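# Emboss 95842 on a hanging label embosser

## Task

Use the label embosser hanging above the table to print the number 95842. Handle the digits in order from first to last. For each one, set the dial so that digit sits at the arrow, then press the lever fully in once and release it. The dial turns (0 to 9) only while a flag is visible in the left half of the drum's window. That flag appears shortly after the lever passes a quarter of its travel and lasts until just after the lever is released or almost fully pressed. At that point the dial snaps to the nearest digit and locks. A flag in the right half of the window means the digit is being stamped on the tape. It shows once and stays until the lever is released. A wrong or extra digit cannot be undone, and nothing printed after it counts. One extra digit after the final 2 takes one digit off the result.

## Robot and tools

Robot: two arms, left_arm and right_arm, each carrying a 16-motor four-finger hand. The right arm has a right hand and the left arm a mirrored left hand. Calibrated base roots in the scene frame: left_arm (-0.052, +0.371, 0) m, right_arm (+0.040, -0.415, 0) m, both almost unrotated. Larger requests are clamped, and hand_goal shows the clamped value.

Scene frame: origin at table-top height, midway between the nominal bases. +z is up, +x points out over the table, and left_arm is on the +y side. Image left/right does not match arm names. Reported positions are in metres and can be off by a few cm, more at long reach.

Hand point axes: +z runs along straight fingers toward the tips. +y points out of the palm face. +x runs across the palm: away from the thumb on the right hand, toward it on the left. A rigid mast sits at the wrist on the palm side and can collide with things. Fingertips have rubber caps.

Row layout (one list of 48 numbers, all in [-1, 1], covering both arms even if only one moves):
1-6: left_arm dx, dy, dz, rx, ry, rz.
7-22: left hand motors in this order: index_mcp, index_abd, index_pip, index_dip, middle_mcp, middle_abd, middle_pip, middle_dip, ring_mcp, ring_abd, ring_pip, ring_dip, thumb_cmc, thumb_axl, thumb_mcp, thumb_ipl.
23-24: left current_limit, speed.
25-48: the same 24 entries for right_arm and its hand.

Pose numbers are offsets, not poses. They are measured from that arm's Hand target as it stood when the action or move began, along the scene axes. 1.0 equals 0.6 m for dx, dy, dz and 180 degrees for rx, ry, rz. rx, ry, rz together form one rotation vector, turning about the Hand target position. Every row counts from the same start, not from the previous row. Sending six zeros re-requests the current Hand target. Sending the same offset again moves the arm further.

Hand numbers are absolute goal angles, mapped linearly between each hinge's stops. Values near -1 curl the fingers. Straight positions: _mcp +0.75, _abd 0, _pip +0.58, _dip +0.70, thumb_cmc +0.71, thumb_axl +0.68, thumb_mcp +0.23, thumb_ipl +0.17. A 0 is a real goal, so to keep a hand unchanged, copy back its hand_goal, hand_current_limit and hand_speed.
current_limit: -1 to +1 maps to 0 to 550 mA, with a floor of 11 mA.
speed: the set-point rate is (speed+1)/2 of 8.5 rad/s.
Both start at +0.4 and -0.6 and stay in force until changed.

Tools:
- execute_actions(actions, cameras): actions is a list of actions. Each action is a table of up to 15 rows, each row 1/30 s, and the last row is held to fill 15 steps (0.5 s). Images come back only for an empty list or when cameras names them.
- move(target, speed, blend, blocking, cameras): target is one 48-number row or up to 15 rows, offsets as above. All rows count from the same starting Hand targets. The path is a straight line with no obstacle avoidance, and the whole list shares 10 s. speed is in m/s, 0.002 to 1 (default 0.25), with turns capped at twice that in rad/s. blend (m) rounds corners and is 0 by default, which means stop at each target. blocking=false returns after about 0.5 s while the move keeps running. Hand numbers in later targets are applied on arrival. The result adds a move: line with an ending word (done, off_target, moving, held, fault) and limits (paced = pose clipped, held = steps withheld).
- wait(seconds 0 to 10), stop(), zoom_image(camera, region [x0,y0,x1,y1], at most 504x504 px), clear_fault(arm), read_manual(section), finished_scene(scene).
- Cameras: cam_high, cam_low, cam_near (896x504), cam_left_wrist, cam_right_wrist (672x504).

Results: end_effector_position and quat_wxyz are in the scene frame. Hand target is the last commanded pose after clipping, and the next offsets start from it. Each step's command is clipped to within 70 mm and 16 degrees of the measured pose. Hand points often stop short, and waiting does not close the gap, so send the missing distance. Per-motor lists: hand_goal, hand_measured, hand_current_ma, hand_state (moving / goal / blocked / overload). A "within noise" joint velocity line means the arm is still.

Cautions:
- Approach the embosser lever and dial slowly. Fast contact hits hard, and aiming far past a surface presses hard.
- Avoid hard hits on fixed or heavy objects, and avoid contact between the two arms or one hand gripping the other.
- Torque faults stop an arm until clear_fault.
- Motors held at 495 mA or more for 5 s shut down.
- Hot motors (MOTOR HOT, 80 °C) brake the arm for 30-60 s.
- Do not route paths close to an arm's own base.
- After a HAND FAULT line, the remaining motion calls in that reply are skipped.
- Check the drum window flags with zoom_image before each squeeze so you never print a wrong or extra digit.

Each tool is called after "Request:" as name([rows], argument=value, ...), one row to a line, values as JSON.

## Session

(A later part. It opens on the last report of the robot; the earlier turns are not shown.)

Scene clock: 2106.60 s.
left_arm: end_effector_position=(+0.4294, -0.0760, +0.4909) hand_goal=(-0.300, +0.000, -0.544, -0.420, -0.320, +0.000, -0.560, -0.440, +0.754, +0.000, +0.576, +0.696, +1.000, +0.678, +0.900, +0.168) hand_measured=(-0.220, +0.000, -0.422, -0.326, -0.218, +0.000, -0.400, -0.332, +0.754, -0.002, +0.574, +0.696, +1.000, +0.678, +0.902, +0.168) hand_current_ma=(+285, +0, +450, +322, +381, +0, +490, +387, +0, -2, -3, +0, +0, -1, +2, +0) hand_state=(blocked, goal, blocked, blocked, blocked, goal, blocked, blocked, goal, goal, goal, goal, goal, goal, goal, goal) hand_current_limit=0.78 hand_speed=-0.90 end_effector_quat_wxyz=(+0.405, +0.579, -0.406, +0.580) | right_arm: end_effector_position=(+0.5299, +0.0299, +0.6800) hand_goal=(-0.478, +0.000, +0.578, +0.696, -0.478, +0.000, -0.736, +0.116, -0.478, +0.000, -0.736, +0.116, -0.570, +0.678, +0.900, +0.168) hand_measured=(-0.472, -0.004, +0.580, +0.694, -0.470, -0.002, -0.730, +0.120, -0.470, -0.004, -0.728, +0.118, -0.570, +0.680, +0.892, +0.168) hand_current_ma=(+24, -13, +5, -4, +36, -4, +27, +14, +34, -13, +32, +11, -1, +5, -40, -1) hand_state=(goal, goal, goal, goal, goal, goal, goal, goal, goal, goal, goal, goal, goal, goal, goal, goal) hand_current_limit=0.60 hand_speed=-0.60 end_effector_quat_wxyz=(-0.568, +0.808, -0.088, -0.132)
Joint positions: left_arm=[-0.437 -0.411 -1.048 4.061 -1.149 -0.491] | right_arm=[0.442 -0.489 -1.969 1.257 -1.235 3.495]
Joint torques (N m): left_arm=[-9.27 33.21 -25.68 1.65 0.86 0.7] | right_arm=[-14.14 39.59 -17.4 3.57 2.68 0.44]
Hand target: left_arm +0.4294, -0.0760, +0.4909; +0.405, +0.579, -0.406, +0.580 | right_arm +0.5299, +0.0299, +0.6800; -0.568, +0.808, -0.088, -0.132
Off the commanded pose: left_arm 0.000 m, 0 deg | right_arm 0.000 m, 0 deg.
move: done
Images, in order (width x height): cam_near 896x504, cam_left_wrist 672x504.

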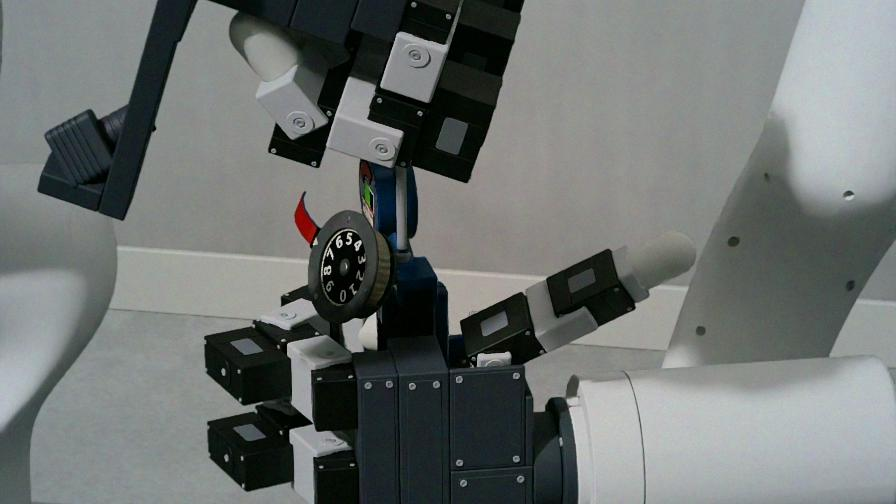

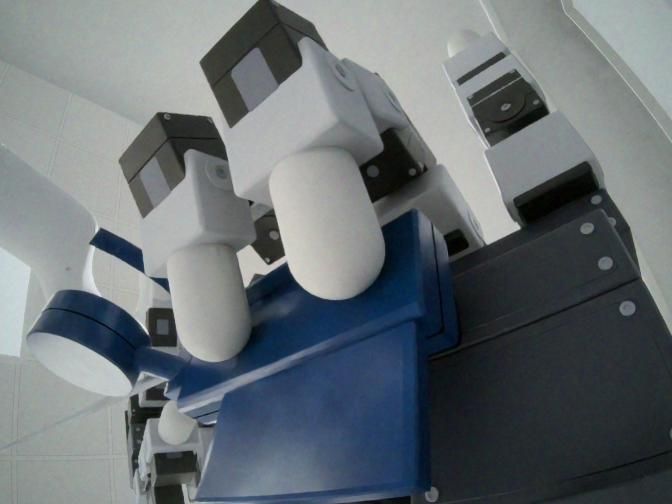

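Request:
move(target=[0,0,0,0,0,0,-0.30,0,-0.545,-0.42,-0.32,0,-0.56,-0.44,0.754,0,0.576,0.696,1.0,0.678,0.9,0.168,0.78,-0.9,-0.0335,0.0003,-0.0740,0,0,0,-0.479,0,0.577,0.696,-0.479,0,-0.737,0.116,-0.479,0,-0.737,0.116,-0.571,0.678,0.9,0.168,0.6,-0.6], speed=0.04, cameras=["cam_near"])

Request:
zoom_image(camera="cam_near", region=[290, 165, 450, 325])

Scene clock: 2121.90 s.
left_arm: end_effector_position=(+0.4294, -0.0760, +0.4909) hand_goal=(-0.300, +0.000, -0.544, -0.420, -0.320, +0.000, -0.560, -0.440, +0.754, +0.000, +0.576, +0.696, +1.000, +0.678, +0.900, +0.168) hand_measured=(-0.220, +0.000, -0.422, -0.326, -0.218, +0.000, -0.400, -0.332, +0.754, -0.002, +0.574, +0.696, +1.000, +0.678, +0.902, +0.168) hand_current_ma=(+285, +0, +450, +322, +383, +0, +490, +387, +0, -2, -3, +0, +0, -1, +2, +0) hand_state=(blocked, goal, blocked, blocked, blocked, goal, blocked, blocked, goal, goal, goal, goal, goal, goal, goal, goal) hand_current_limit=0.78 hand_speed=-0.90 end_effector_quat_wxyz=(+0.405, +0.579, -0.406, +0.580) | right_arm: end_effector_position=(+0.5098, +0.0301, +0.6356) hand_goal=(-0.478, +0.000, +0.578, +0.696, -0.478, +0.000, -0.736, +0.116, -0.478, +0.000, -0.736, +0.116, -0.570, +0.678, +0.900, +0.168) hand_measured=(-0.472, -0.004, +0.580, +0.694, -0.470, -0.002, -0.730, +0.120, -0.470, -0.004, -0.728, +0.118, -0.570, +0.680, +0.892, +0.168) hand_current_ma=(+24, -13, +5, -4, +36, -4, +27, +14, +34, -13, +32, +11, -1, +5, -40, -1) hand_state=(goal, goal, goal, goal, goal, goal, goal, goal, goal, goal, goal, goal, goal, goal, goal, goal) hand_current_limit=0.60 hand_speed=-0.60 end_effector_quat_wxyz=(-0.568, +0.808, -0.088, -0.132)
Joint positions: left_arm=[-0.437 -0.411 -1.048 4.061 -1.149 -0.491] | right_arm=[0.456 -0.407 -1.756 1.305 -1.183 3.365]
Joint torques (N m): left_arm=[-9.23 32.33 -25.37 1.45 1.03 0.71] | right_arm=[16.44 37.38 -19.34 3.98 2.85 -0.85]
Hand target: left_arm +0.4294, -0.0760, +0.4909; +0.405, +0.579, -0.406, +0.580 | right_arm +0.5098, +0.0301, +0.6356; -0.568, +0.808, -0.088, -0.132
Off the commanded pose: left_arm 0.000 m, 0 deg | right_arm 0.000 m, 0 deg.
move: done
Images, in order (width x height): cam_near 896x504.

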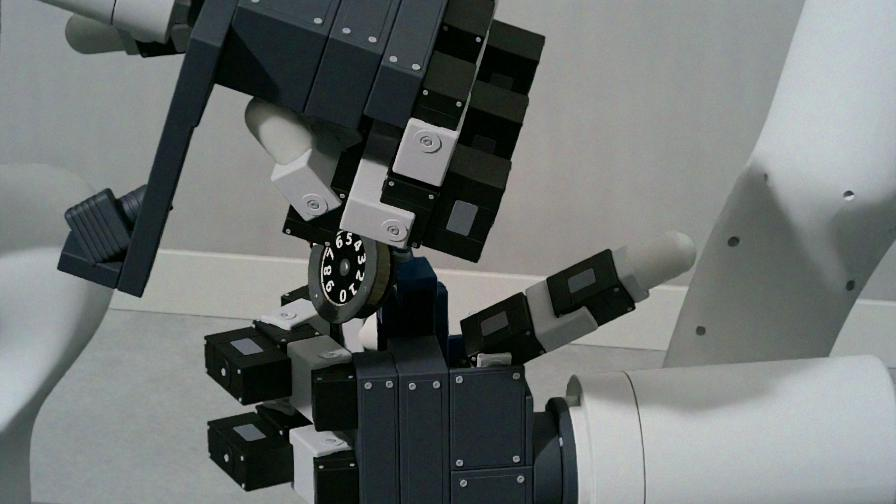

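Scaled by 3.150 from the camera's 896x504 image, which has a finer 1280x720 frame.

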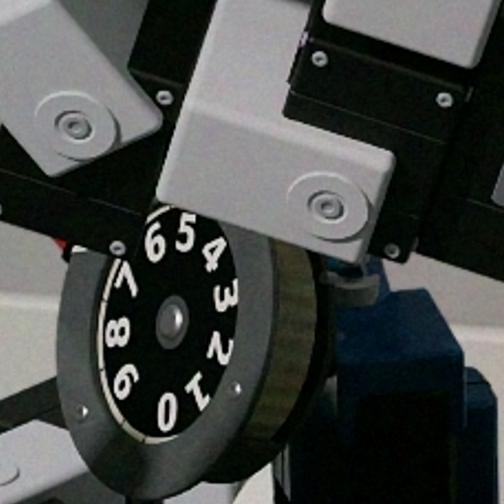

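Request:
move(target=[0,0,0,0,0,0,-0.30,0,-0.545,-0.42,-0.32,0,-0.56,-0.44,0.754,0,0.576,0.696,1.0,0.678,0.9,0.168,0.78,-0.9,-0.0168,0.0265,0.003,-0.0925,-0.0469,0.0492,-0.479,0,0.577,0.696,-0.479,0,-0.737,0.116,-0.479,0,-0.737,0.116,-0.571,0.678,0.9,0.168,0.6,-0.6], speed=0.1, cameras=["cam_near"])

Request:
zoom_image(camera="cam_near", region=[290, 165, 450, 325])

Scene clock: 2135.27 s.
left_arm: end_effector_position=(+0.4294, -0.0760, +0.4909) hand_goal=(-0.300, +0.000, -0.544, -0.420, -0.320, +0.000, -0.560, -0.440, +0.754, +0.000, +0.576, +0.696, +1.000, +0.678, +0.900, +0.168) hand_measured=(-0.220, +0.000, -0.422, -0.326, -0.218, +0.000, -0.400, -0.332, +0.754, -0.002, +0.574, +0.696, +1.000, +0.678, +0.902, +0.168) hand_current_ma=(+285, +0, +450, +322, +383, +0, +490, +387, +0, -2, -3, +0, +0, -1, +2, +0) hand_state=(blocked, goal, blocked, blocked, blocked, goal, blocked, blocked, goal, goal, goal, goal, goal, goal, goal, goal) hand_current_limit=0.78 hand_speed=-0.90 end_effector_quat_wxyz=(+0.405, +0.579, -0.406, +0.580) | right_arm: end_effector_position=(+0.4998, +0.0460, +0.6374) hand_goal=(-0.478, +0.000, +0.578, +0.696, -0.478, +0.000, -0.736, +0.116, -0.478, +0.000, -0.736, +0.116, -0.570, +0.678, +0.900, +0.168) hand_measured=(-0.472, -0.004, +0.580, +0.694, -0.470, -0.002, -0.730, +0.120, -0.470, -0.004, -0.728, +0.118, -0.570, +0.680, +0.892, +0.168) hand_current_ma=(+24, -13, +5, -4, +36, -4, +27, +14, +34, -13, +32, +11, -1, +5, -40, -1) hand_state=(goal, goal, goal, goal, goal, goal, goal, goal, goal, goal, goal, goal, goal, goal, goal, goal) hand_current_limit=0.60 hand_speed=-0.60 end_effector_quat_wxyz=(-0.438, +0.893, -0.002, -0.101)
Joint positions: left_arm=[-0.437 -0.411 -1.048 4.061 -1.149 -0.491] | right_arm=[0.572 -0.532 -2.058 0.914 -1.264 3.547]
Joint torques (N m): left_arm=[-9.45 32.94 -25.45 1.48 1.02 0.77] | right_arm=[16.41 18.76 -31.92 -1.06 -2.47 0.81]
Hand target: left_arm +0.4294, -0.0760, +0.4909; +0.405, +0.579, -0.406, +0.580 | right_arm +0.4998, +0.0460, +0.6374; -0.438, +0.893, -0.002, -0.101
Off the commanded pose: left_arm 0.000 m, 0 deg | right_arm 0.000 m, 0 deg.
move: done
Images, in order (width x height): cam_near 896x504.

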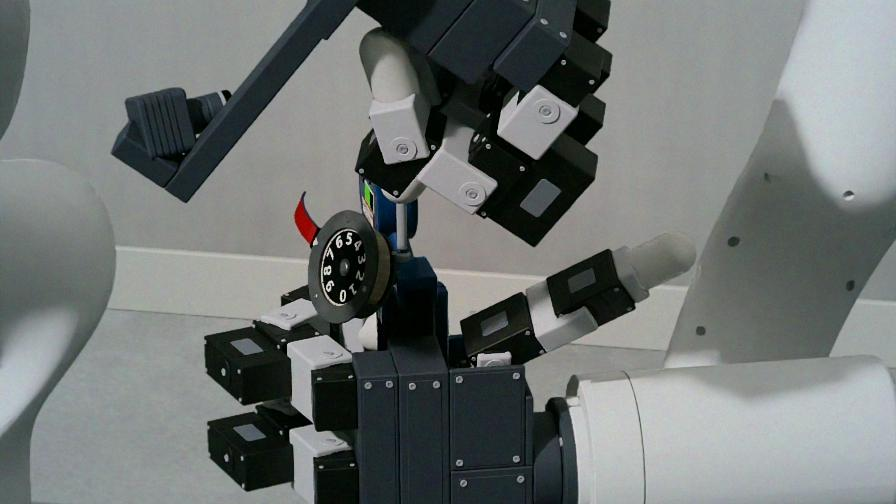

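Scaled by 3.150 from the camera's 896x504 image, which has a finer 1280x720 frame.

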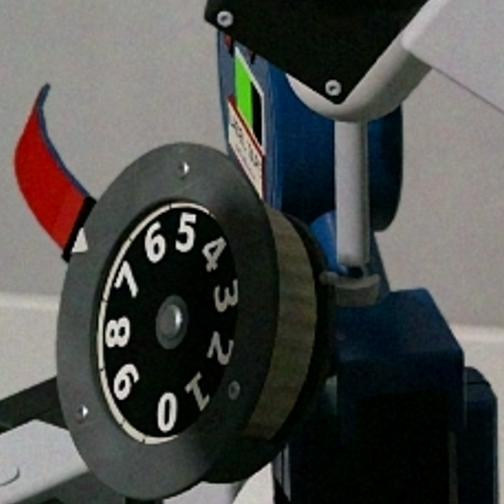

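Request:
move([
  [0,0,0,0,0,0,-0.30,0,-0.545,-0.42,-0.32,0,-0.56,-0.44,0.754,0,0.576,0.696,1.0,0.678,0.9,0.168,0.78,-0.9,-0.0002,-0.0013,-0.0297,0,0,0,-0.479,0,0.577,0.696,-0.479,0,-0.737,0.116,-0.479,0,-0.737,0.116,-0.571,0.678,0.9,0.168,0.6,-0.6],
  [0,0,0,0,0,0,-0.30,0,-0.545,-0.42,-0.32,0,-0.56,-0.44,0.754,0,0.576,0.696,1.0,0.678,0.9,0.168,0.78,-0.9,-0.001,-0.0065,-0.0362,0,0,0,-0.479,0,0.577,0.696,-0.479,0,-0.737,0.116,-0.479,0,-0.737,0.116,-0.571,0.678,0.9,0.168,0.6,-0.6],
  [0,0,0,0,0,0,-0.30,0,-0.545,-0.42,-0.32,0,-0.56,-0.44,0.754,0,0.576,0.696,1.0,0.678,0.9,0.168,0.78,-0.9,-0.0097,-0.0143,-0.0342,0,0,0,-0.479,0,0.577,0.696,-0.479,0,-0.737,0.116,-0.479,0,-0.737,0.116,-0.571,0.678,0.9,0.168,0.6,-0.6],
  [0,0,0,0,0,0,-0.30,0,-0.545,-0.42,-0.32,0,-0.56,-0.44,0.754,0,0.576,0.696,1.0,0.678,0.9,0.168,0.78,-0.9,-0.0175,-0.023,-0.0343,0,0,0,-0.479,0,0.577,0.696,-0.479,0,-0.737,0.116,-0.479,0,-0.737,0.116,-0.571,0.678,0.9,0.168,0.6,-0.6],
], speed=[0.03, 0.015, 0.015, 0.015], blend=0.0005, cameras=["cam_near"])

Request:
zoom_image(camera="cam_near", region=[290, 165, 450, 325])

Scene clock: 2150.50 s.
left_arm: end_effector_position=(+0.4294, -0.0760, +0.4909) hand_goal=(-0.300, +0.000, -0.544, -0.420, -0.320, +0.000, -0.560, -0.440, +0.754, +0.000, +0.576, +0.696, +1.000, +0.678, +0.900, +0.168) hand_measured=(-0.220, +0.000, -0.424, -0.336, -0.238, +0.000, -0.400, -0.332, +0.754, -0.002, +0.574, +0.696, +1.000, +0.678, +0.902, +0.168) hand_current_ma=(+285, +0, +434, +282, +289, +1, +489, +387, +0, -2, -3, +0, +0, -1, +2, +0) hand_state=(blocked, goal, blocked, blocked, blocked, goal, blocked, blocked, goal, goal, goal, goal, goal, goal, goal, goal) hand_current_limit=0.78 hand_speed=-0.90 end_effector_quat_wxyz=(+0.405, +0.579, -0.406, +0.580) | right_arm: end_effector_position=(+0.4893, +0.0322, +0.6168) hand_goal=(-0.478, +0.000, +0.578, +0.696, -0.478, +0.000, -0.736, +0.116, -0.478, +0.000, -0.736, +0.116, -0.570, +0.678, +0.900, +0.168) hand_measured=(-0.476, -0.002, +0.578, +0.694, -0.470, -0.002, -0.730, +0.120, -0.470, -0.004, -0.728, +0.118, -0.570, +0.680, +0.892, +0.168) hand_current_ma=(+11, -7, -3, -6, +36, -4, +26, +14, +34, -13, +32, +11, -1, +5, -40, -1) hand_state=(goal, goal, goal, goal, goal, goal, goal, goal, goal, goal, goal, goal, goal, goal, goal, goal) hand_current_limit=0.60 hand_speed=-0.60 end_effector_quat_wxyz=(-0.438, +0.893, -0.002, -0.101)
Joint positions: left_arm=[-0.437 -0.411 -1.048 4.061 -1.149 -0.491] | right_arm=[0.563 -0.459 -1.906 0.936 -1.225 3.475]
Joint torques (N m): left_arm=[-9.1 32.32 -25.33 1.47 1.04 0.73] | right_arm=[-15.7 38.75 -17.33 3.04 2.81 -0.89]
Hand target: left_arm +0.4294, -0.0760, +0.4909; +0.405, +0.579, -0.406, +0.580 | right_arm +0.4893, +0.0322, +0.6168; -0.438, +0.893, -0.002, -0.101
Off the commanded pose: left_arm 0.000 m, 0 deg | right_arm 0.000 m, 0 deg.
move: done
Images, in order (width x height): cam_near 896x504.

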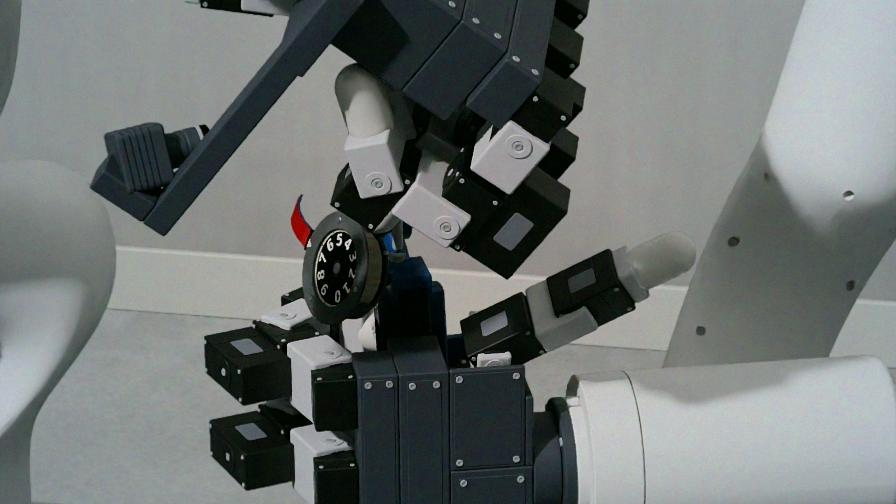

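Scaled by 3.150 from the camera's 896x504 image, which has a finer 1280x720 frame.

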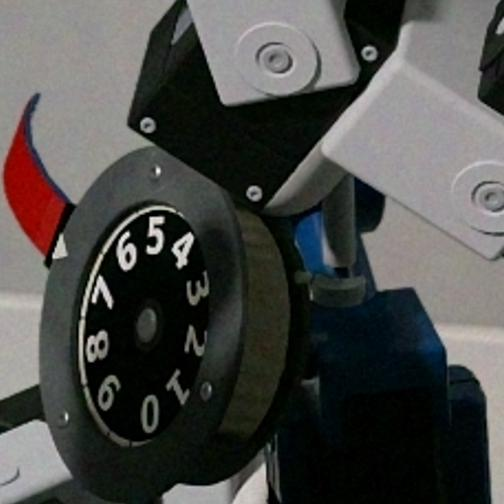

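Request:
move([
  [0,0,0,0,0,0,-0.30,0,-0.545,-0.42,-0.32,0,-0.56,-0.44,0.754,0,0.576,0.696,1.0,0.678,0.9,0.168,0.78,-0.9,-0.0032,0.0038,0.0105,0,0,0,-0.479,0,0.577,0.696,-0.479,0,-0.737,0.116,-0.479,0,-0.737,0.116,-0.571,0.678,0.9,0.168,0.6,-0.6],
  [0,0,0,0,0,0,-0.30,0,-0.545,-0.42,-0.32,0,-0.56,-0.44,0.754,0,0.576,0.696,1.0,0.678,0.9,0.168,0.78,-0.9,0.0198,0.0147,0.009,0,0,0,-0.479,0,0.577,0.696,-0.479,0,-0.737,0.116,-0.479,0,-0.737,0.116,-0.571,0.678,0.9,0.168,0.6,-0.6],
  [0,0,0,0,0,0,-0.30,0,-0.545,-0.42,-0.32,0,-0.56,-0.44,0.754,0,0.576,0.696,1.0,0.678,0.9,0.168,0.78,-0.9,0.0188,0.0097,-0.001,0,0,0,-0.479,0,0.577,0.696,-0.479,0,-0.737,0.116,-0.479,0,-0.737,0.116,-0.571,0.678,0.9,0.168,0.6,-0.6],
  [0,0,0,0,0,0,-0.30,0,-0.545,-0.42,-0.32,0,-0.56,-0.44,0.754,0,0.576,0.696,1.0,0.678,0.9,0.168,0.78,-0.9,0.0093,0.0028,0.0007,0,0,0,-0.479,0,0.577,0.696,-0.479,0,-0.737,0.116,-0.479,0,-0.737,0.116,-0.571,0.678,0.9,0.168,0.6,-0.6],
  [0,0,0,0,0,0,-0.30,0,-0.545,-0.42,-0.32,0,-0.56,-0.44,0.754,0,0.576,0.696,1.0,0.678,0.9,0.168,0.78,-0.9,0.0013,-0.0058,0.0003,0,0,0,-0.479,0,0.577,0.696,-0.479,0,-0.737,0.116,-0.479,0,-0.737,0.116,-0.571,0.678,0.9,0.168,0.6,-0.6],
  [0,0,0,0,0,0,-0.30,0,-0.545,-0.42,-0.32,0,-0.56,-0.44,0.754,0,0.576,0.696,1.0,0.678,0.9,0.168,0.78,-0.9,-0.0020,-0.0020,0.0120,0,0,0,-0.479,0,0.577,0.696,-0.479,0,-0.737,0.116,-0.479,0,-0.737,0.116,-0.571,0.678,0.9,0.168,0.6,-0.6],
  [0,0,0,0,0,0,-0.30,0,-0.545,-0.42,-0.32,0,-0.56,-0.44,0.754,0,0.576,0.696,1.0,0.678,0.9,0.168,0.78,-0.9,0.0205,0.0093,0.0280,0,0,0,-0.479,0,0.577,0.696,-0.479,0,-0.737,0.116,-0.479,0,-0.737,0.116,-0.571,0.678,0.9,0.168,0.6,-0.6],
], speed=[0.03, 0.03, 0.015, 0.015, 0.015, 0.03, 0.03], blend=0.0005, cameras=["cam_near"])

Request:
zoom_image(camera="cam_near", region=[290, 165, 450, 325])

Scene clock: 2170.07 s.
left_arm: end_effector_position=(+0.4294, -0.0760, +0.4909) hand_goal=(-0.300, +0.000, -0.544, -0.420, -0.320, +0.000, -0.560, -0.440, +0.754, +0.000, +0.576, +0.696, +1.000, +0.678, +0.900, +0.168) hand_measured=(-0.220, +0.000, -0.426, -0.340, -0.246, +0.000, -0.400, -0.332, +0.754, -0.002, +0.574, +0.696, +1.000, +0.678, +0.902, +0.168) hand_current_ma=(+285, +0, +429, +259, +252, +1, +489, +387, +0, -2, -3, +0, +0, -1, +2, +0) hand_state=(blocked, goal, blocked, blocked, blocked, goal, blocked, blocked, goal, goal, goal, goal, goal, goal, goal, goal) hand_current_limit=0.78 hand_speed=-0.90 end_effector_quat_wxyz=(+0.405, +0.579, -0.406, +0.580) | right_arm: end_effector_position=(+0.5015, +0.0378, +0.6336) hand_goal=(-0.478, +0.000, +0.578, +0.696, -0.478, +0.000, -0.736, +0.116, -0.478, +0.000, -0.736, +0.116, -0.570, +0.678, +0.900, +0.168) hand_measured=(-0.474, +0.002, +0.578, +0.694, -0.470, -0.002, -0.730, +0.120, -0.470, -0.004, -0.728, +0.118, -0.570, +0.680, +0.892, +0.168) hand_current_ma=(+21, +4, +2, -6, +36, -4, +26, +14, +34, -13, +32, +11, -1, +5, -40, -1) hand_state=(goal, goal, goal, goal, goal, goal, goal, goal, goal, goal, goal, goal, goal, goal, goal, goal) hand_current_limit=0.60 hand_speed=-0.60 end_effector_quat_wxyz=(-0.438, +0.893, -0.002, -0.101)
Joint positions: left_arm=[-0.437 -0.411 -1.048 4.061 -1.149 -0.491] | right_arm=[0.56 -0.518 -2.028 0.92 -1.265 3.526]
Joint torques (N m): left_arm=[-8.77 33.48 -25.2 1.33 1.02 0.69] | right_arm=[-15.89 18.83 -30.13 -1.58 -2.56 0.66]
Hand target: left_arm +0.4294, -0.0760, +0.4909; +0.405, +0.579, -0.406, +0.580 | right_arm +0.5016, +0.0378, +0.6336; -0.438, +0.893, -0.002, -0.101
Off the commanded pose: left_arm 0.000 m, 0 deg | right_arm 0.000 m, 0 deg.
move: done
Images, in order (width x height): cam_near 896x504.

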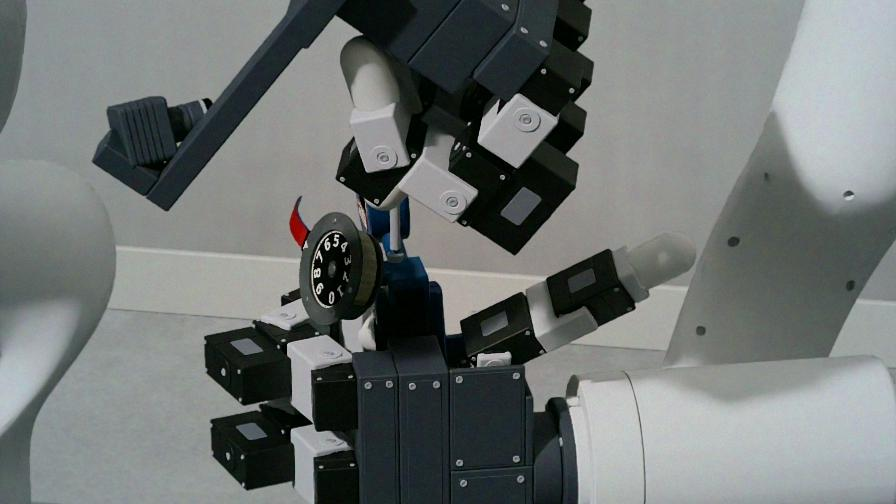

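Scaled by 3.150 from the camera's 896x504 image, which has a finer 1280x720 frame.

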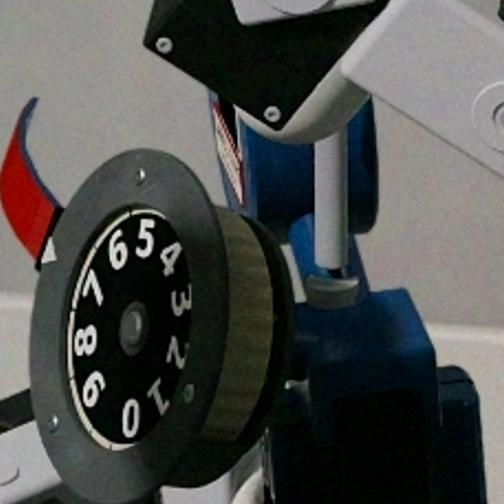

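Request:
zoom_image(camera="cam_near", region=[345, 190, 395, 240])

Scaled by 10.080 from the camera's 896x504 image, which has a finer 1280x720 frame.

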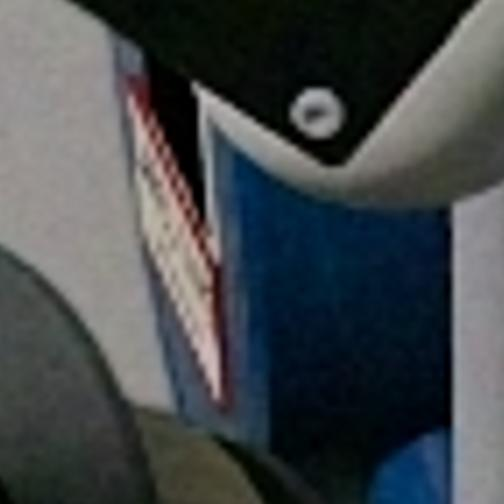

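Request:
move(target=[0,0,0,0,0,0,-0.123,0,-0.358,-0.232,-0.123,0,-0.358,-0.232,0.754,0,0.576,0.696,1.0,0.678,0.9,0.168,0.78,-0.9,0,0,0.0167,0,0,0,-0.479,0,0.577,0.696,-0.479,0,-0.737,0.116,-0.479,0,-0.737,0.116,-0.571,0.678,0.9,0.168,0.6,-0.6], speed=0.05, cameras=[])

Request:
move(target=[0,0,0,0,0,0,-0.31,0,-0.555,-0.43,-0.33,0,-0.565,-0.45,0.754,0,0.576,0.696,1.0,0.678,0.9,0.168,0.78,-0.9,0,0,0,0,0,0,-0.479,0,0.577,0.696,-0.479,0,-0.737,0.116,-0.479,0,-0.737,0.116,-0.571,0.678,0.9,0.168,0.6,-0.6], speed=0.05, cameras=["cam_near","cam_left_wrist"])

Request:
zoom_image(camera="cam_near", region=[290, 145, 450, 325])

Scene clock: 2186.30 s.
left_arm: end_effector_position=(+0.4294, -0.0760, +0.4909) hand_goal=(-0.122, +0.000, -0.358, -0.232, -0.122, +0.000, -0.358, -0.232, +0.754, +0.000, +0.576, +0.696, +1.000, +0.678, +0.900, +0.168) hand_measured=(-0.124, -0.002, -0.360, -0.236, -0.124, -0.004, -0.358, -0.234, +0.754, -0.002, +0.574, +0.696, +1.000, +0.678, +0.902, +0.168) hand_current_ma=(-4, -3, -3, -4, -3, -5, +1, -4, +0, -2, -3, +0, +0, -1, +2, +0) hand_state=(goal, goal, goal, goal, goal, goal, goal, goal, goal, goal, goal, goal, goal, goal, goal, goal) hand_current_limit=0.78 hand_speed=-0.90 end_effector_quat_wxyz=(+0.405, +0.579, -0.406, +0.580) | right_arm: end_effector_position=(+0.5016, +0.0378, +0.6436) hand_goal=(-0.478, +0.000, +0.578, +0.696, -0.478, +0.000, -0.736, +0.116, -0.478, +0.000, -0.736, +0.116, -0.570, +0.678, +0.900, +0.168) hand_measured=(-0.474, +0.002, +0.578, +0.694, -0.470, -0.002, -0.730, +0.120, -0.470, -0.004, -0.728, +0.118, -0.570, +0.680, +0.892, +0.168) hand_current_ma=(+21, +4, +2, -6, +36, -4, +26, +14, +34, -13, +32, +11, -1, +5, -40, -1) hand_state=(goal, goal, goal, goal, goal, goal, goal, goal, goal, goal, goal, goal, goal, goal, goal, goal) hand_current_limit=0.60 hand_speed=-0.60 end_effector_quat_wxyz=(-0.438, +0.893, -0.002, -0.101)
Joint positions: left_arm=[-0.437 -0.411 -1.048 4.061 -1.149 -0.491] | right_arm=[0.56 -0.528 -2.067 0.913 -1.282 3.55]
Joint torques (N m): left_arm=[-9.92 32.61 -25.2 1.46 1 0.69] | right_arm=[-13.13 19.99 -30.28 -1.38 -2.52 0.79]
Hand target: left_arm +0.4294, -0.0760, +0.4909; +0.405, +0.579, -0.406, +0.580 | right_arm +0.5016, +0.0378, +0.6436; -0.438, +0.893, -0.002, -0.101
Off the commanded pose: left_arm 0.000 m, 0 deg | right_arm 0.000 m, 0 deg.
move: done
No camera images: "cameras" was empty.

Scene clock: 2187.13 s.
left_arm: end_effector_position=(+0.4294, -0.0760, +0.4909) hand_goal=(-0.310, +0.000, -0.554, -0.430, -0.330, +0.000, -0.564, -0.450, +0.754, +0.000, +0.576, +0.696, +1.000, +0.678, +0.900, +0.168) hand_measured=(-0.224, +0.000, -0.422, -0.330, -0.226, +0.000, -0.400, -0.338, +0.754, -0.002, +0.574, +0.696, +1.000, +0.678, +0.902, +0.168) hand_current_ma=(+312, +0, +490, +351, +396, +1, +489, +405, +0, -2, -3, +0, +0, -1, +2, +0) hand_state=(blocked, goal, blocked, blocked, blocked, goal, blocked, blocked, goal, goal, goal, goal, goal, goal, goal, goal) hand_current_limit=0.78 hand_speed=-0.90 end_effector_quat_wxyz=(+0.405, +0.579, -0.406, +0.580) | right_arm: end_effector_position=(+0.5016, +0.0378, +0.6436) hand_goal=(-0.478, +0.000, +0.578, +0.696, -0.478, +0.000, -0.736, +0.116, -0.478, +0.000, -0.736, +0.116, -0.570, +0.678, +0.900, +0.168) hand_measured=(-0.474, +0.002, +0.578, +0.694, -0.470, -0.002, -0.730, +0.120, -0.470, -0.004, -0.728, +0.118, -0.570, +0.680, +0.892, +0.168) hand_current_ma=(+21, +4, +2, -6, +36, -4, +26, +14, +34, -13, +32, +11, -1, +5, -40, -1) hand_state=(goal, goal, goal, goal, goal, goal, goal, goal, goal, goal, goal, goal, goal, goal, goal, goal) hand_current_limit=0.60 hand_speed=-0.60 end_effector_quat_wxyz=(-0.438, +0.893, -0.002, -0.101)
Joint positions: left_arm=[-0.437 -0.411 -1.048 4.061 -1.149 -0.491] | right_arm=[0.56 -0.528 -2.067 0.913 -1.282 3.55]
Joint torques (N m): left_arm=[-9.39 32.73 -25.04 1.25 1.11 0.73] | right_arm=[-11.84 19.42 -30.48 -1.33 -2.57 0.83]
Hand target: left_arm +0.4294, -0.0760, +0.4909; +0.405, +0.579, -0.406, +0.580 | right_arm +0.5016, +0.0378, +0.6436; -0.438, +0.893, -0.002, -0.101
Off the commanded pose: left_arm 0.000 m, 0 deg | right_arm 0.000 m, 0 deg.
move: done
Images, in order (width x height): cam_near 896x504, cam_left_wrist 672x504.

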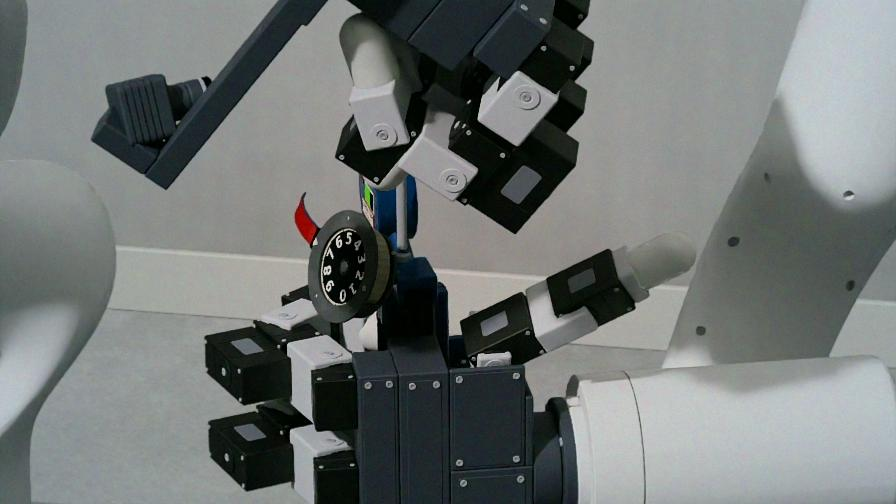

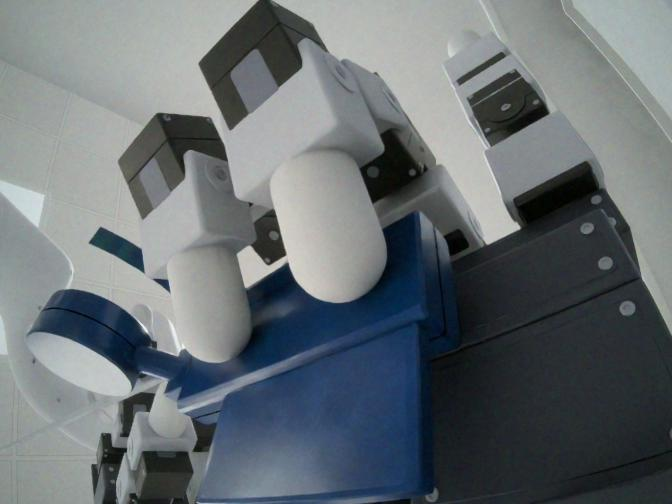

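Scaled by 2.800 from the camera's 896x504 image, which has a finer 1280x720 frame.

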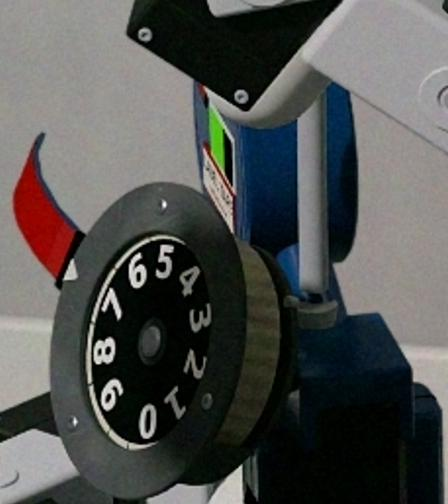

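Request:
move(target=[0,0,0,0,0,0,-0.325,0,-0.57,-0.44,-0.345,0,-0.575,-0.465,0.754,0,0.576,0.696,1.0,0.678,0.9,0.168,0.78,-0.9,0,0,0.01,0,0,0,-0.479,0,0.577,0.696,-0.479,0,-0.737,0.116,-0.479,0,-0.737,0.116,-0.571,0.678,0.9,0.168,0.6,-0.6], speed=0.05, cameras=["cam_near"])

Request:
zoom_image(camera="cam_near", region=[290, 145, 450, 325])

Scene clock: 2191.60 s.
left_arm: end_effector_position=(+0.4294, -0.0760, +0.4909) hand_goal=(-0.324, +0.000, -0.570, -0.440, -0.344, +0.000, -0.574, -0.464, +0.754, +0.000, +0.576, +0.696, +1.000, +0.678, +0.900, +0.168) hand_measured=(-0.230, +0.002, -0.422, -0.332, -0.236, +0.004, -0.400, -0.346, +0.754, -0.002, +0.574, +0.696, +1.000, +0.678, +0.902, +0.168) hand_current_ma=(+347, +2, +489, +382, +417, +4, +489, +437, +0, -2, -3, +0, +0, -1, +2, +0) hand_state=(blocked, goal, blocked, blocked, blocked, goal, blocked, blocked, goal, goal, goal, goal, goal, goal, goal, goal) hand_current_limit=0.78 hand_speed=-0.90 end_effector_quat_wxyz=(+0.405, +0.579, -0.406, +0.580) | right_arm: end_effector_position=(+0.5016, +0.0378, +0.6496) hand_goal=(-0.478, +0.000, +0.578, +0.696, -0.478, +0.000, -0.736, +0.116, -0.478, +0.000, -0.736, +0.116, -0.570, +0.678, +0.900, +0.168) hand_measured=(-0.474, +0.002, +0.578, +0.694, -0.470, -0.002, -0.730, +0.120, -0.470, -0.004, -0.728, +0.118, -0.570, +0.680, +0.892, +0.168) hand_current_ma=(+21, +4, +2, -6, +36, -4, +26, +14, +34, -13, +32, +11, -1, +5, -40, -1) hand_state=(goal, goal, goal, goal, goal, goal, goal, goal, goal, goal, goal, goal, goal, goal, goal, goal) hand_current_limit=0.60 hand_speed=-0.60 end_effector_quat_wxyz=(-0.438, +0.893, -0.002, -0.101)
Joint positions: left_arm=[-0.437 -0.411 -1.048 4.061 -1.149 -0.491] | right_arm=[0.56 -0.536 -2.091 0.909 -1.293 3.564]
Joint torques (N m): left_arm=[-9.04 32.53 -25.2 1.39 1.04 0.65] | right_arm=[0.64 19.32 -29.76 -1.14 -2.46 0.8]
Hand target: left_arm +0.4294, -0.0760, +0.4909; +0.405, +0.579, -0.406, +0.580 | right_arm +0.5016, +0.0378, +0.6496; -0.438, +0.893, -0.002, -0.101
Off the commanded pose: left_arm 0.000 m, 0 deg | right_arm 0.000 m, 0 deg.
move: done
Images, in order (width x height): cam_near 896x504.

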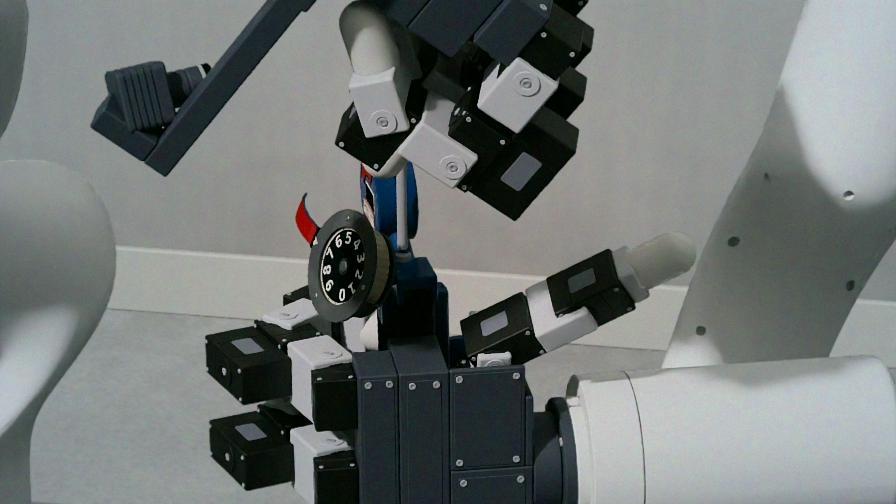

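Scaled by 2.800 from the camera's 896x504 image, which has a finer 1280x720 frame.

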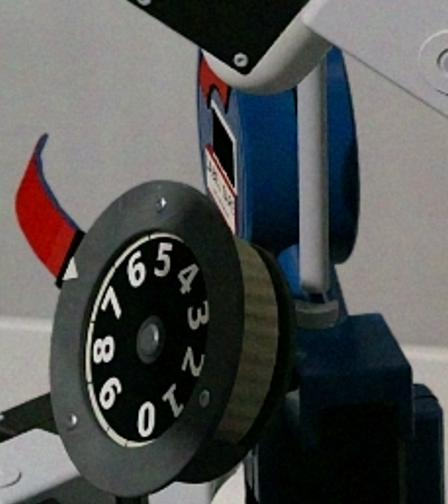

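Request:
move(target=[0,0,0,0,0,0,-0.30,0,-0.545,-0.42,-0.32,0,-0.56,-0.44,0.754,0,0.576,0.696,1.0,0.678,0.9,0.168,0.78,-0.9,0,0,0,0,0,0,-0.479,0,0.577,0.696,-0.479,0,-0.737,0.116,-0.479,0,-0.737,0.116,-0.571,0.678,0.9,0.168,0.6,-0.6], speed=0.05, cameras=["cam_near"])

Request:
zoom_image(camera="cam_near", region=[290, 145, 450, 325])

Scene clock: 2198.93 s.
left_arm: end_effector_position=(+0.4294, -0.0760, +0.4909) hand_goal=(-0.300, +0.000, -0.544, -0.420, -0.320, +0.000, -0.560, -0.440, +0.754, +0.000, +0.576, +0.696, +1.000, +0.678, +0.900, +0.168) hand_measured=(-0.230, +0.002, -0.422, -0.332, -0.236, +0.004, -0.400, -0.346, +0.754, -0.002, +0.574, +0.696, +1.000, +0.678, +0.902, +0.168) hand_current_ma=(+237, +2, +452, +293, +301, +4, +490, +326, +0, -2, -3, +0, +0, -1, +2, +0) hand_state=(blocked, goal, blocked, blocked, blocked, goal, blocked, blocked, goal, goal, goal, goal, goal, goal, goal, goal) hand_current_limit=0.78 hand_speed=-0.90 end_effector_quat_wxyz=(+0.405, +0.579, -0.406, +0.580) | right_arm: end_effector_position=(+0.5016, +0.0378, +0.6496) hand_goal=(-0.478, +0.000, +0.578, +0.696, -0.478, +0.000, -0.736, +0.116, -0.478, +0.000, -0.736, +0.116, -0.570, +0.678, +0.900, +0.168) hand_measured=(-0.474, +0.002, +0.578, +0.694, -0.470, -0.002, -0.730, +0.120, -0.470, -0.004, -0.728, +0.118, -0.570, +0.680, +0.892, +0.168) hand_current_ma=(+21, +4, +2, -6, +36, -4, +26, +14, +34, -13, +32, +11, -1, +5, -40, -1) hand_state=(goal, goal, goal, goal, goal, goal, goal, goal, goal, goal, goal, goal, goal, goal, goal, goal) hand_current_limit=0.60 hand_speed=-0.60 end_effector_quat_wxyz=(-0.438, +0.893, -0.002, -0.101)
Joint positions: left_arm=[-0.437 -0.411 -1.048 4.061 -1.149 -0.491] | right_arm=[0.56 -0.536 -2.091 0.909 -1.293 3.564]
Joint torques (N m): left_arm=[-8.9 32.82 -25.31 1.46 0.99 0.64] | right_arm=[12.97 20.62 -30.65 -2.07 -2.48 0.8]
Hand target: left_arm +0.4294, -0.0760, +0.4909; +0.405, +0.579, -0.406, +0.580 | right_arm +0.5016, +0.0378, +0.6496; -0.438, +0.893, -0.002, -0.101
Off the commanded pose: left_arm 0.000 m, 0 deg | right_arm 0.000 m, 0 deg.
move: done
Images, in order (width x height): cam_near 896x504.

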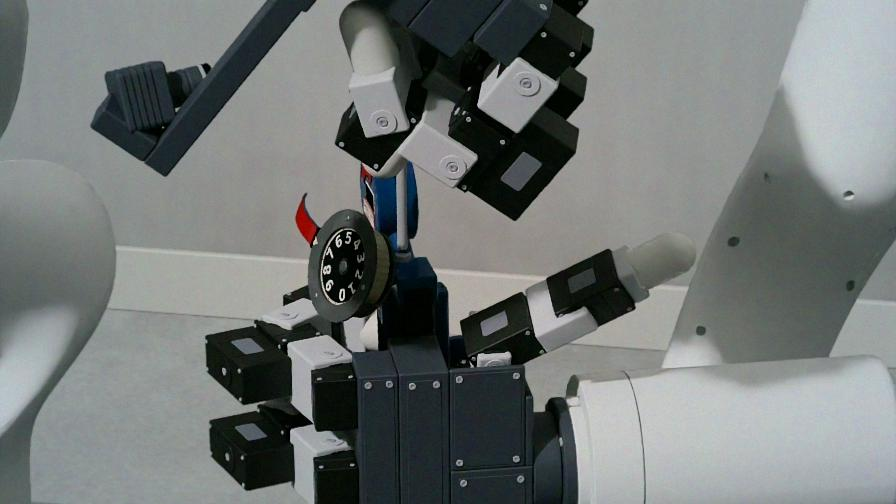

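Scaled by 2.800 from the camera's 896x504 image, which has a finer 1280x720 frame.

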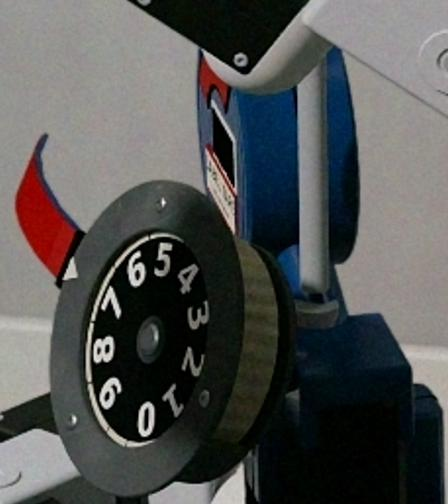

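Request:
move(target=[0,0,0,0,0,0,-0.28,0,-0.53,-0.40,-0.30,0,-0.54,-0.42,0.754,0,0.576,0.696,1.0,0.678,0.9,0.168,0.78,-0.95,0,0,0,0,0,0,-0.479,0,0.577,0.696,-0.479,0,-0.737,0.116,-0.479,0,-0.737,0.116,-0.571,0.678,0.9,0.168,0.6,-0.6], speed=0.05, cameras=["cam_near"])

Request:
zoom_image(camera="cam_near", region=[345, 165, 395, 235])

Scene clock: 2203.07 s.
left_arm: end_effector_position=(+0.4294, -0.0760, +0.4909) hand_goal=(-0.280, +0.000, -0.530, -0.400, -0.300, +0.000, -0.540, -0.420, +0.754, +0.000, +0.576, +0.696, +1.000, +0.678, +0.900, +0.168) hand_measured=(-0.230, +0.002, -0.422, -0.332, -0.236, +0.004, -0.400, -0.346, +0.754, -0.002, +0.574, +0.696, +1.000, +0.678, +0.902, +0.168) hand_current_ma=(+153, +2, +386, +209, +212, +4, +490, +240, +0, -2, -3, +0, +0, -1, +2, +0) hand_state=(blocked, goal, blocked, blocked, blocked, goal, blocked, blocked, goal, goal, goal, goal, goal, goal, goal, goal) hand_current_limit=0.78 hand_speed=-0.95 end_effector_quat_wxyz=(+0.405, +0.579, -0.406, +0.580) | right_arm: end_effector_position=(+0.5016, +0.0378, +0.6496) hand_goal=(-0.478, +0.000, +0.578, +0.696, -0.478, +0.000, -0.736, +0.116, -0.478, +0.000, -0.736, +0.116, -0.570, +0.678, +0.900, +0.168) hand_measured=(-0.474, +0.002, +0.578, +0.694, -0.470, -0.002, -0.730, +0.120, -0.470, -0.004, -0.728, +0.118, -0.570, +0.680, +0.892, +0.168) hand_current_ma=(+21, +4, +2, -6, +36, -4, +26, +14, +34, -13, +32, +11, -1, +5, -40, -1) hand_state=(goal, goal, goal, goal, goal, goal, goal, goal, goal, goal, goal, goal, goal, goal, goal, goal) hand_current_limit=0.60 hand_speed=-0.60 end_effector_quat_wxyz=(-0.438, +0.893, -0.002, -0.101)
Joint positions: left_arm=[-0.437 -0.411 -1.048 4.061 -1.149 -0.491] | right_arm=[0.56 -0.536 -2.091 0.909 -1.293 3.564]
Joint torques (N m): left_arm=[-9.61 31.89 -25.18 1.06 0.96 0.61] | right_arm=[15.18 21.27 -29.29 -1.49 -2.49 0.67]
Hand target: left_arm +0.4294, -0.0760, +0.4909; +0.405, +0.579, -0.406, +0.580 | right_arm +0.5016, +0.0378, +0.6496; -0.438, +0.893, -0.002, -0.101
Off the commanded pose: left_arm 0.000 m, 0 deg | right_arm 0.000 m, 0 deg.
move: done
Images, in order (width x height): cam_near 896x504.

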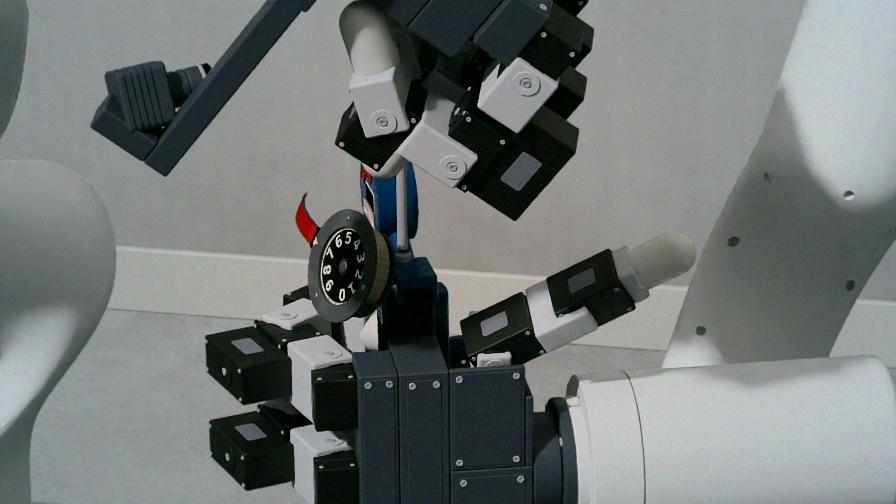

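Scaled by 7.200 from the camera's 896x504 image, which has a finer 1280x720 frame.

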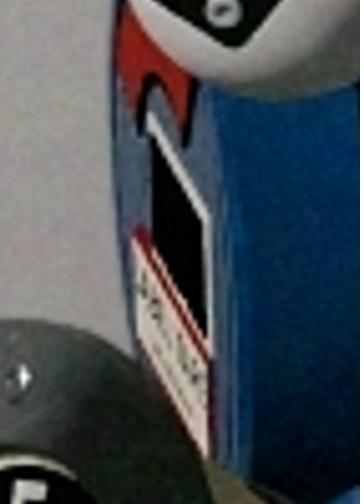

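Request:
move(target=[0,0,0,0,0,0,-0.26,0,-0.505,-0.38,-0.28,0,-0.515,-0.40,0.754,0,0.576,0.696,1.0,0.678,0.9,0.168,0.78,-0.95,0,0,0,0,0,0,-0.479,0,0.577,0.696,-0.479,0,-0.737,0.116,-0.479,0,-0.737,0.116,-0.571,0.678,0.9,0.168,0.6,-0.6], speed=0.05, cameras=["cam_near"])

Request:
zoom_image(camera="cam_near", region=[345, 165, 395, 235])

Scene clock: 2207.27 s.
left_arm: end_effector_position=(+0.4294, -0.0760, +0.4909) hand_goal=(-0.260, +0.000, -0.504, -0.380, -0.280, +0.000, -0.514, -0.400, +0.754, +0.000, +0.576, +0.696, +1.000, +0.678, +0.900, +0.168) hand_measured=(-0.224, +0.002, -0.422, -0.332, -0.230, +0.004, -0.400, -0.346, +0.754, -0.002, +0.574, +0.696, +1.000, +0.678, +0.902, +0.168) hand_current_ma=(+98, +2, +271, +133, +152, +4, +407, +161, +0, -2, -3, +0, +0, -1, +2, +0) hand_state=(blocked, goal, blocked, blocked, blocked, goal, blocked, blocked, goal, goal, goal, goal, goal, goal, goal, goal) hand_current_limit=0.78 hand_speed=-0.95 end_effector_quat_wxyz=(+0.405, +0.579, -0.406, +0.580) | right_arm: end_effector_position=(+0.5016, +0.0378, +0.6496) hand_goal=(-0.478, +0.000, +0.578, +0.696, -0.478, +0.000, -0.736, +0.116, -0.478, +0.000, -0.736, +0.116, -0.570, +0.678, +0.900, +0.168) hand_measured=(-0.474, +0.002, +0.578, +0.694, -0.470, -0.002, -0.730, +0.120, -0.470, -0.004, -0.728, +0.118, -0.570, +0.680, +0.892, +0.168) hand_current_ma=(+21, +4, +2, -6, +36, -4, +26, +14, +34, -13, +32, +11, -1, +5, -40, -1) hand_state=(goal, goal, goal, goal, goal, goal, goal, goal, goal, goal, goal, goal, goal, goal, goal, goal) hand_current_limit=0.60 hand_speed=-0.60 end_effector_quat_wxyz=(-0.438, +0.893, -0.002, -0.101)
Joint positions: left_arm=[-0.437 -0.411 -1.048 4.061 -1.149 -0.491] | right_arm=[0.56 -0.536 -2.091 0.909 -1.293 3.564]
Joint torques (N m): left_arm=[-9.64 33.03 -25 1.25 1.03 0.72] | right_arm=[13.96 20.9 -29.26 -1.28 -2.43 0.56]
Hand target: left_arm +0.4294, -0.0760, +0.4909; +0.405, +0.579, -0.406, +0.580 | right_arm +0.5016, +0.0378, +0.6496; -0.438, +0.893, -0.002, -0.101
Off the commanded pose: left_arm 0.000 m, 0 deg | right_arm 0.000 m, 0 deg.
move: done
Images, in order (width x height): cam_near 896x504.

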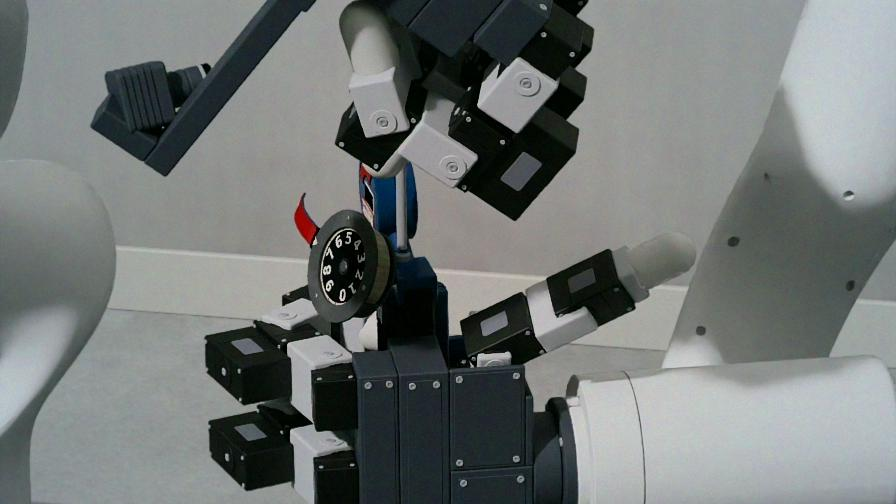

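Scaled by 7.200 from the camera's 896x504 image, which has a finer 1280x720 frame.

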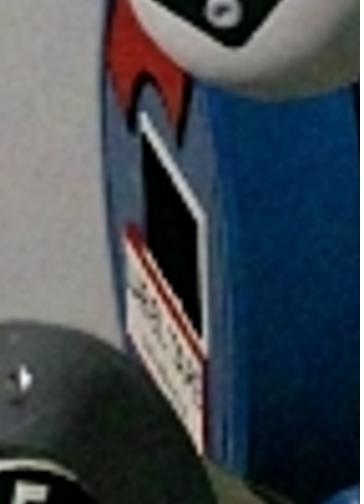

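Request:
move(target=[0,0,0,0,0,0,-0.248,0,-0.495,-0.37,-0.268,0,-0.50,-0.388,0.754,0,0.576,0.696,1.0,0.678,0.9,0.168,0.78,-0.95,0,0,0,0,0,0,-0.479,0,0.577,0.696,-0.479,0,-0.737,0.116,-0.479,0,-0.737,0.116,-0.571,0.678,0.9,0.168,0.6,-0.6], speed=0.05, cameras=["cam_near"])

Request:
zoom_image(camera="cam_near", region=[345, 165, 395, 235])

Scene clock: 2210.97 s.
left_arm: end_effector_position=(+0.4294, -0.0760, +0.4909) hand_goal=(-0.248, +0.000, -0.494, -0.370, -0.268, +0.000, -0.500, -0.388, +0.754, +0.000, +0.576, +0.696, +1.000, +0.678, +0.900, +0.168) hand_measured=(-0.218, +0.002, -0.422, -0.330, -0.222, +0.004, -0.400, -0.340, +0.754, -0.002, +0.574, +0.696, +1.000, +0.678, +0.902, +0.168) hand_current_ma=(+78, +2, +229, +105, +138, +4, +343, +137, +0, -2, -3, +0, +0, -1, +2, +0) hand_state=(blocked, goal, blocked, blocked, blocked, goal, blocked, blocked, goal, goal, goal, goal, goal, goal, goal, goal) hand_current_limit=0.78 hand_speed=-0.95 end_effector_quat_wxyz=(+0.405, +0.579, -0.406, +0.580) | right_arm: end_effector_position=(+0.5016, +0.0378, +0.6496) hand_goal=(-0.478, +0.000, +0.578, +0.696, -0.478, +0.000, -0.736, +0.116, -0.478, +0.000, -0.736, +0.116, -0.570, +0.678, +0.900, +0.168) hand_measured=(-0.474, +0.002, +0.578, +0.694, -0.470, -0.002, -0.730, +0.120, -0.470, -0.004, -0.728, +0.118, -0.570, +0.680, +0.892, +0.168) hand_current_ma=(+21, +4, +2, -6, +36, -4, +26, +14, +34, -13, +32, +11, -1, +5, -40, -1) hand_state=(goal, goal, goal, goal, goal, goal, goal, goal, goal, goal, goal, goal, goal, goal, goal, goal) hand_current_limit=0.60 hand_speed=-0.60 end_effector_quat_wxyz=(-0.438, +0.893, -0.002, -0.101)
Joint positions: left_arm=[-0.437 -0.411 -1.048 4.061 -1.149 -0.491] | right_arm=[0.56 -0.536 -2.091 0.909 -1.293 3.564]
Joint torques (N m): left_arm=[-9.21 32.06 -25.18 1.19 1 0.67] | right_arm=[15.09 21.28 -29.95 -1.48 -2.36 0.64]
Hand target: left_arm +0.4294, -0.0760, +0.4909; +0.405, +0.579, -0.406, +0.580 | right_arm +0.5016, +0.0378, +0.6496; -0.438, +0.893, -0.002, -0.101
Off the commanded pose: left_arm 0.000 m, 0 deg | right_arm 0.000 m, 0 deg.
move: done
Images, in order (width x height): cam_near 896x504.

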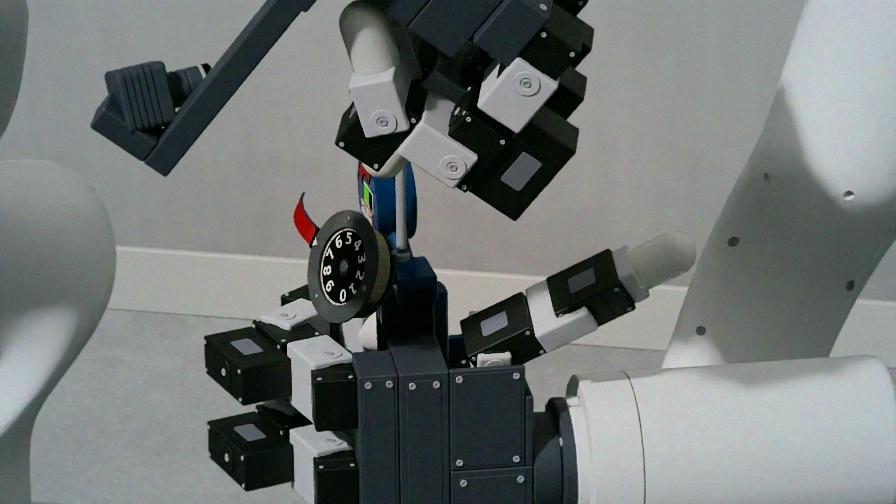

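Scaled by 7.200 from the camera's 896x504 image, which has a finer 1280x720 frame.

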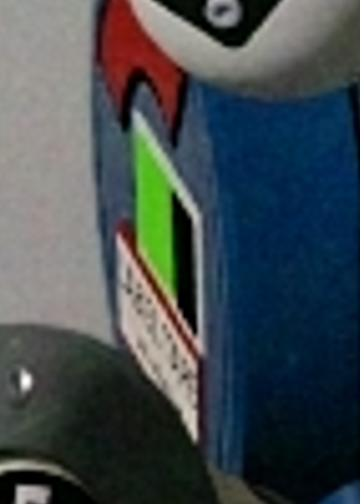

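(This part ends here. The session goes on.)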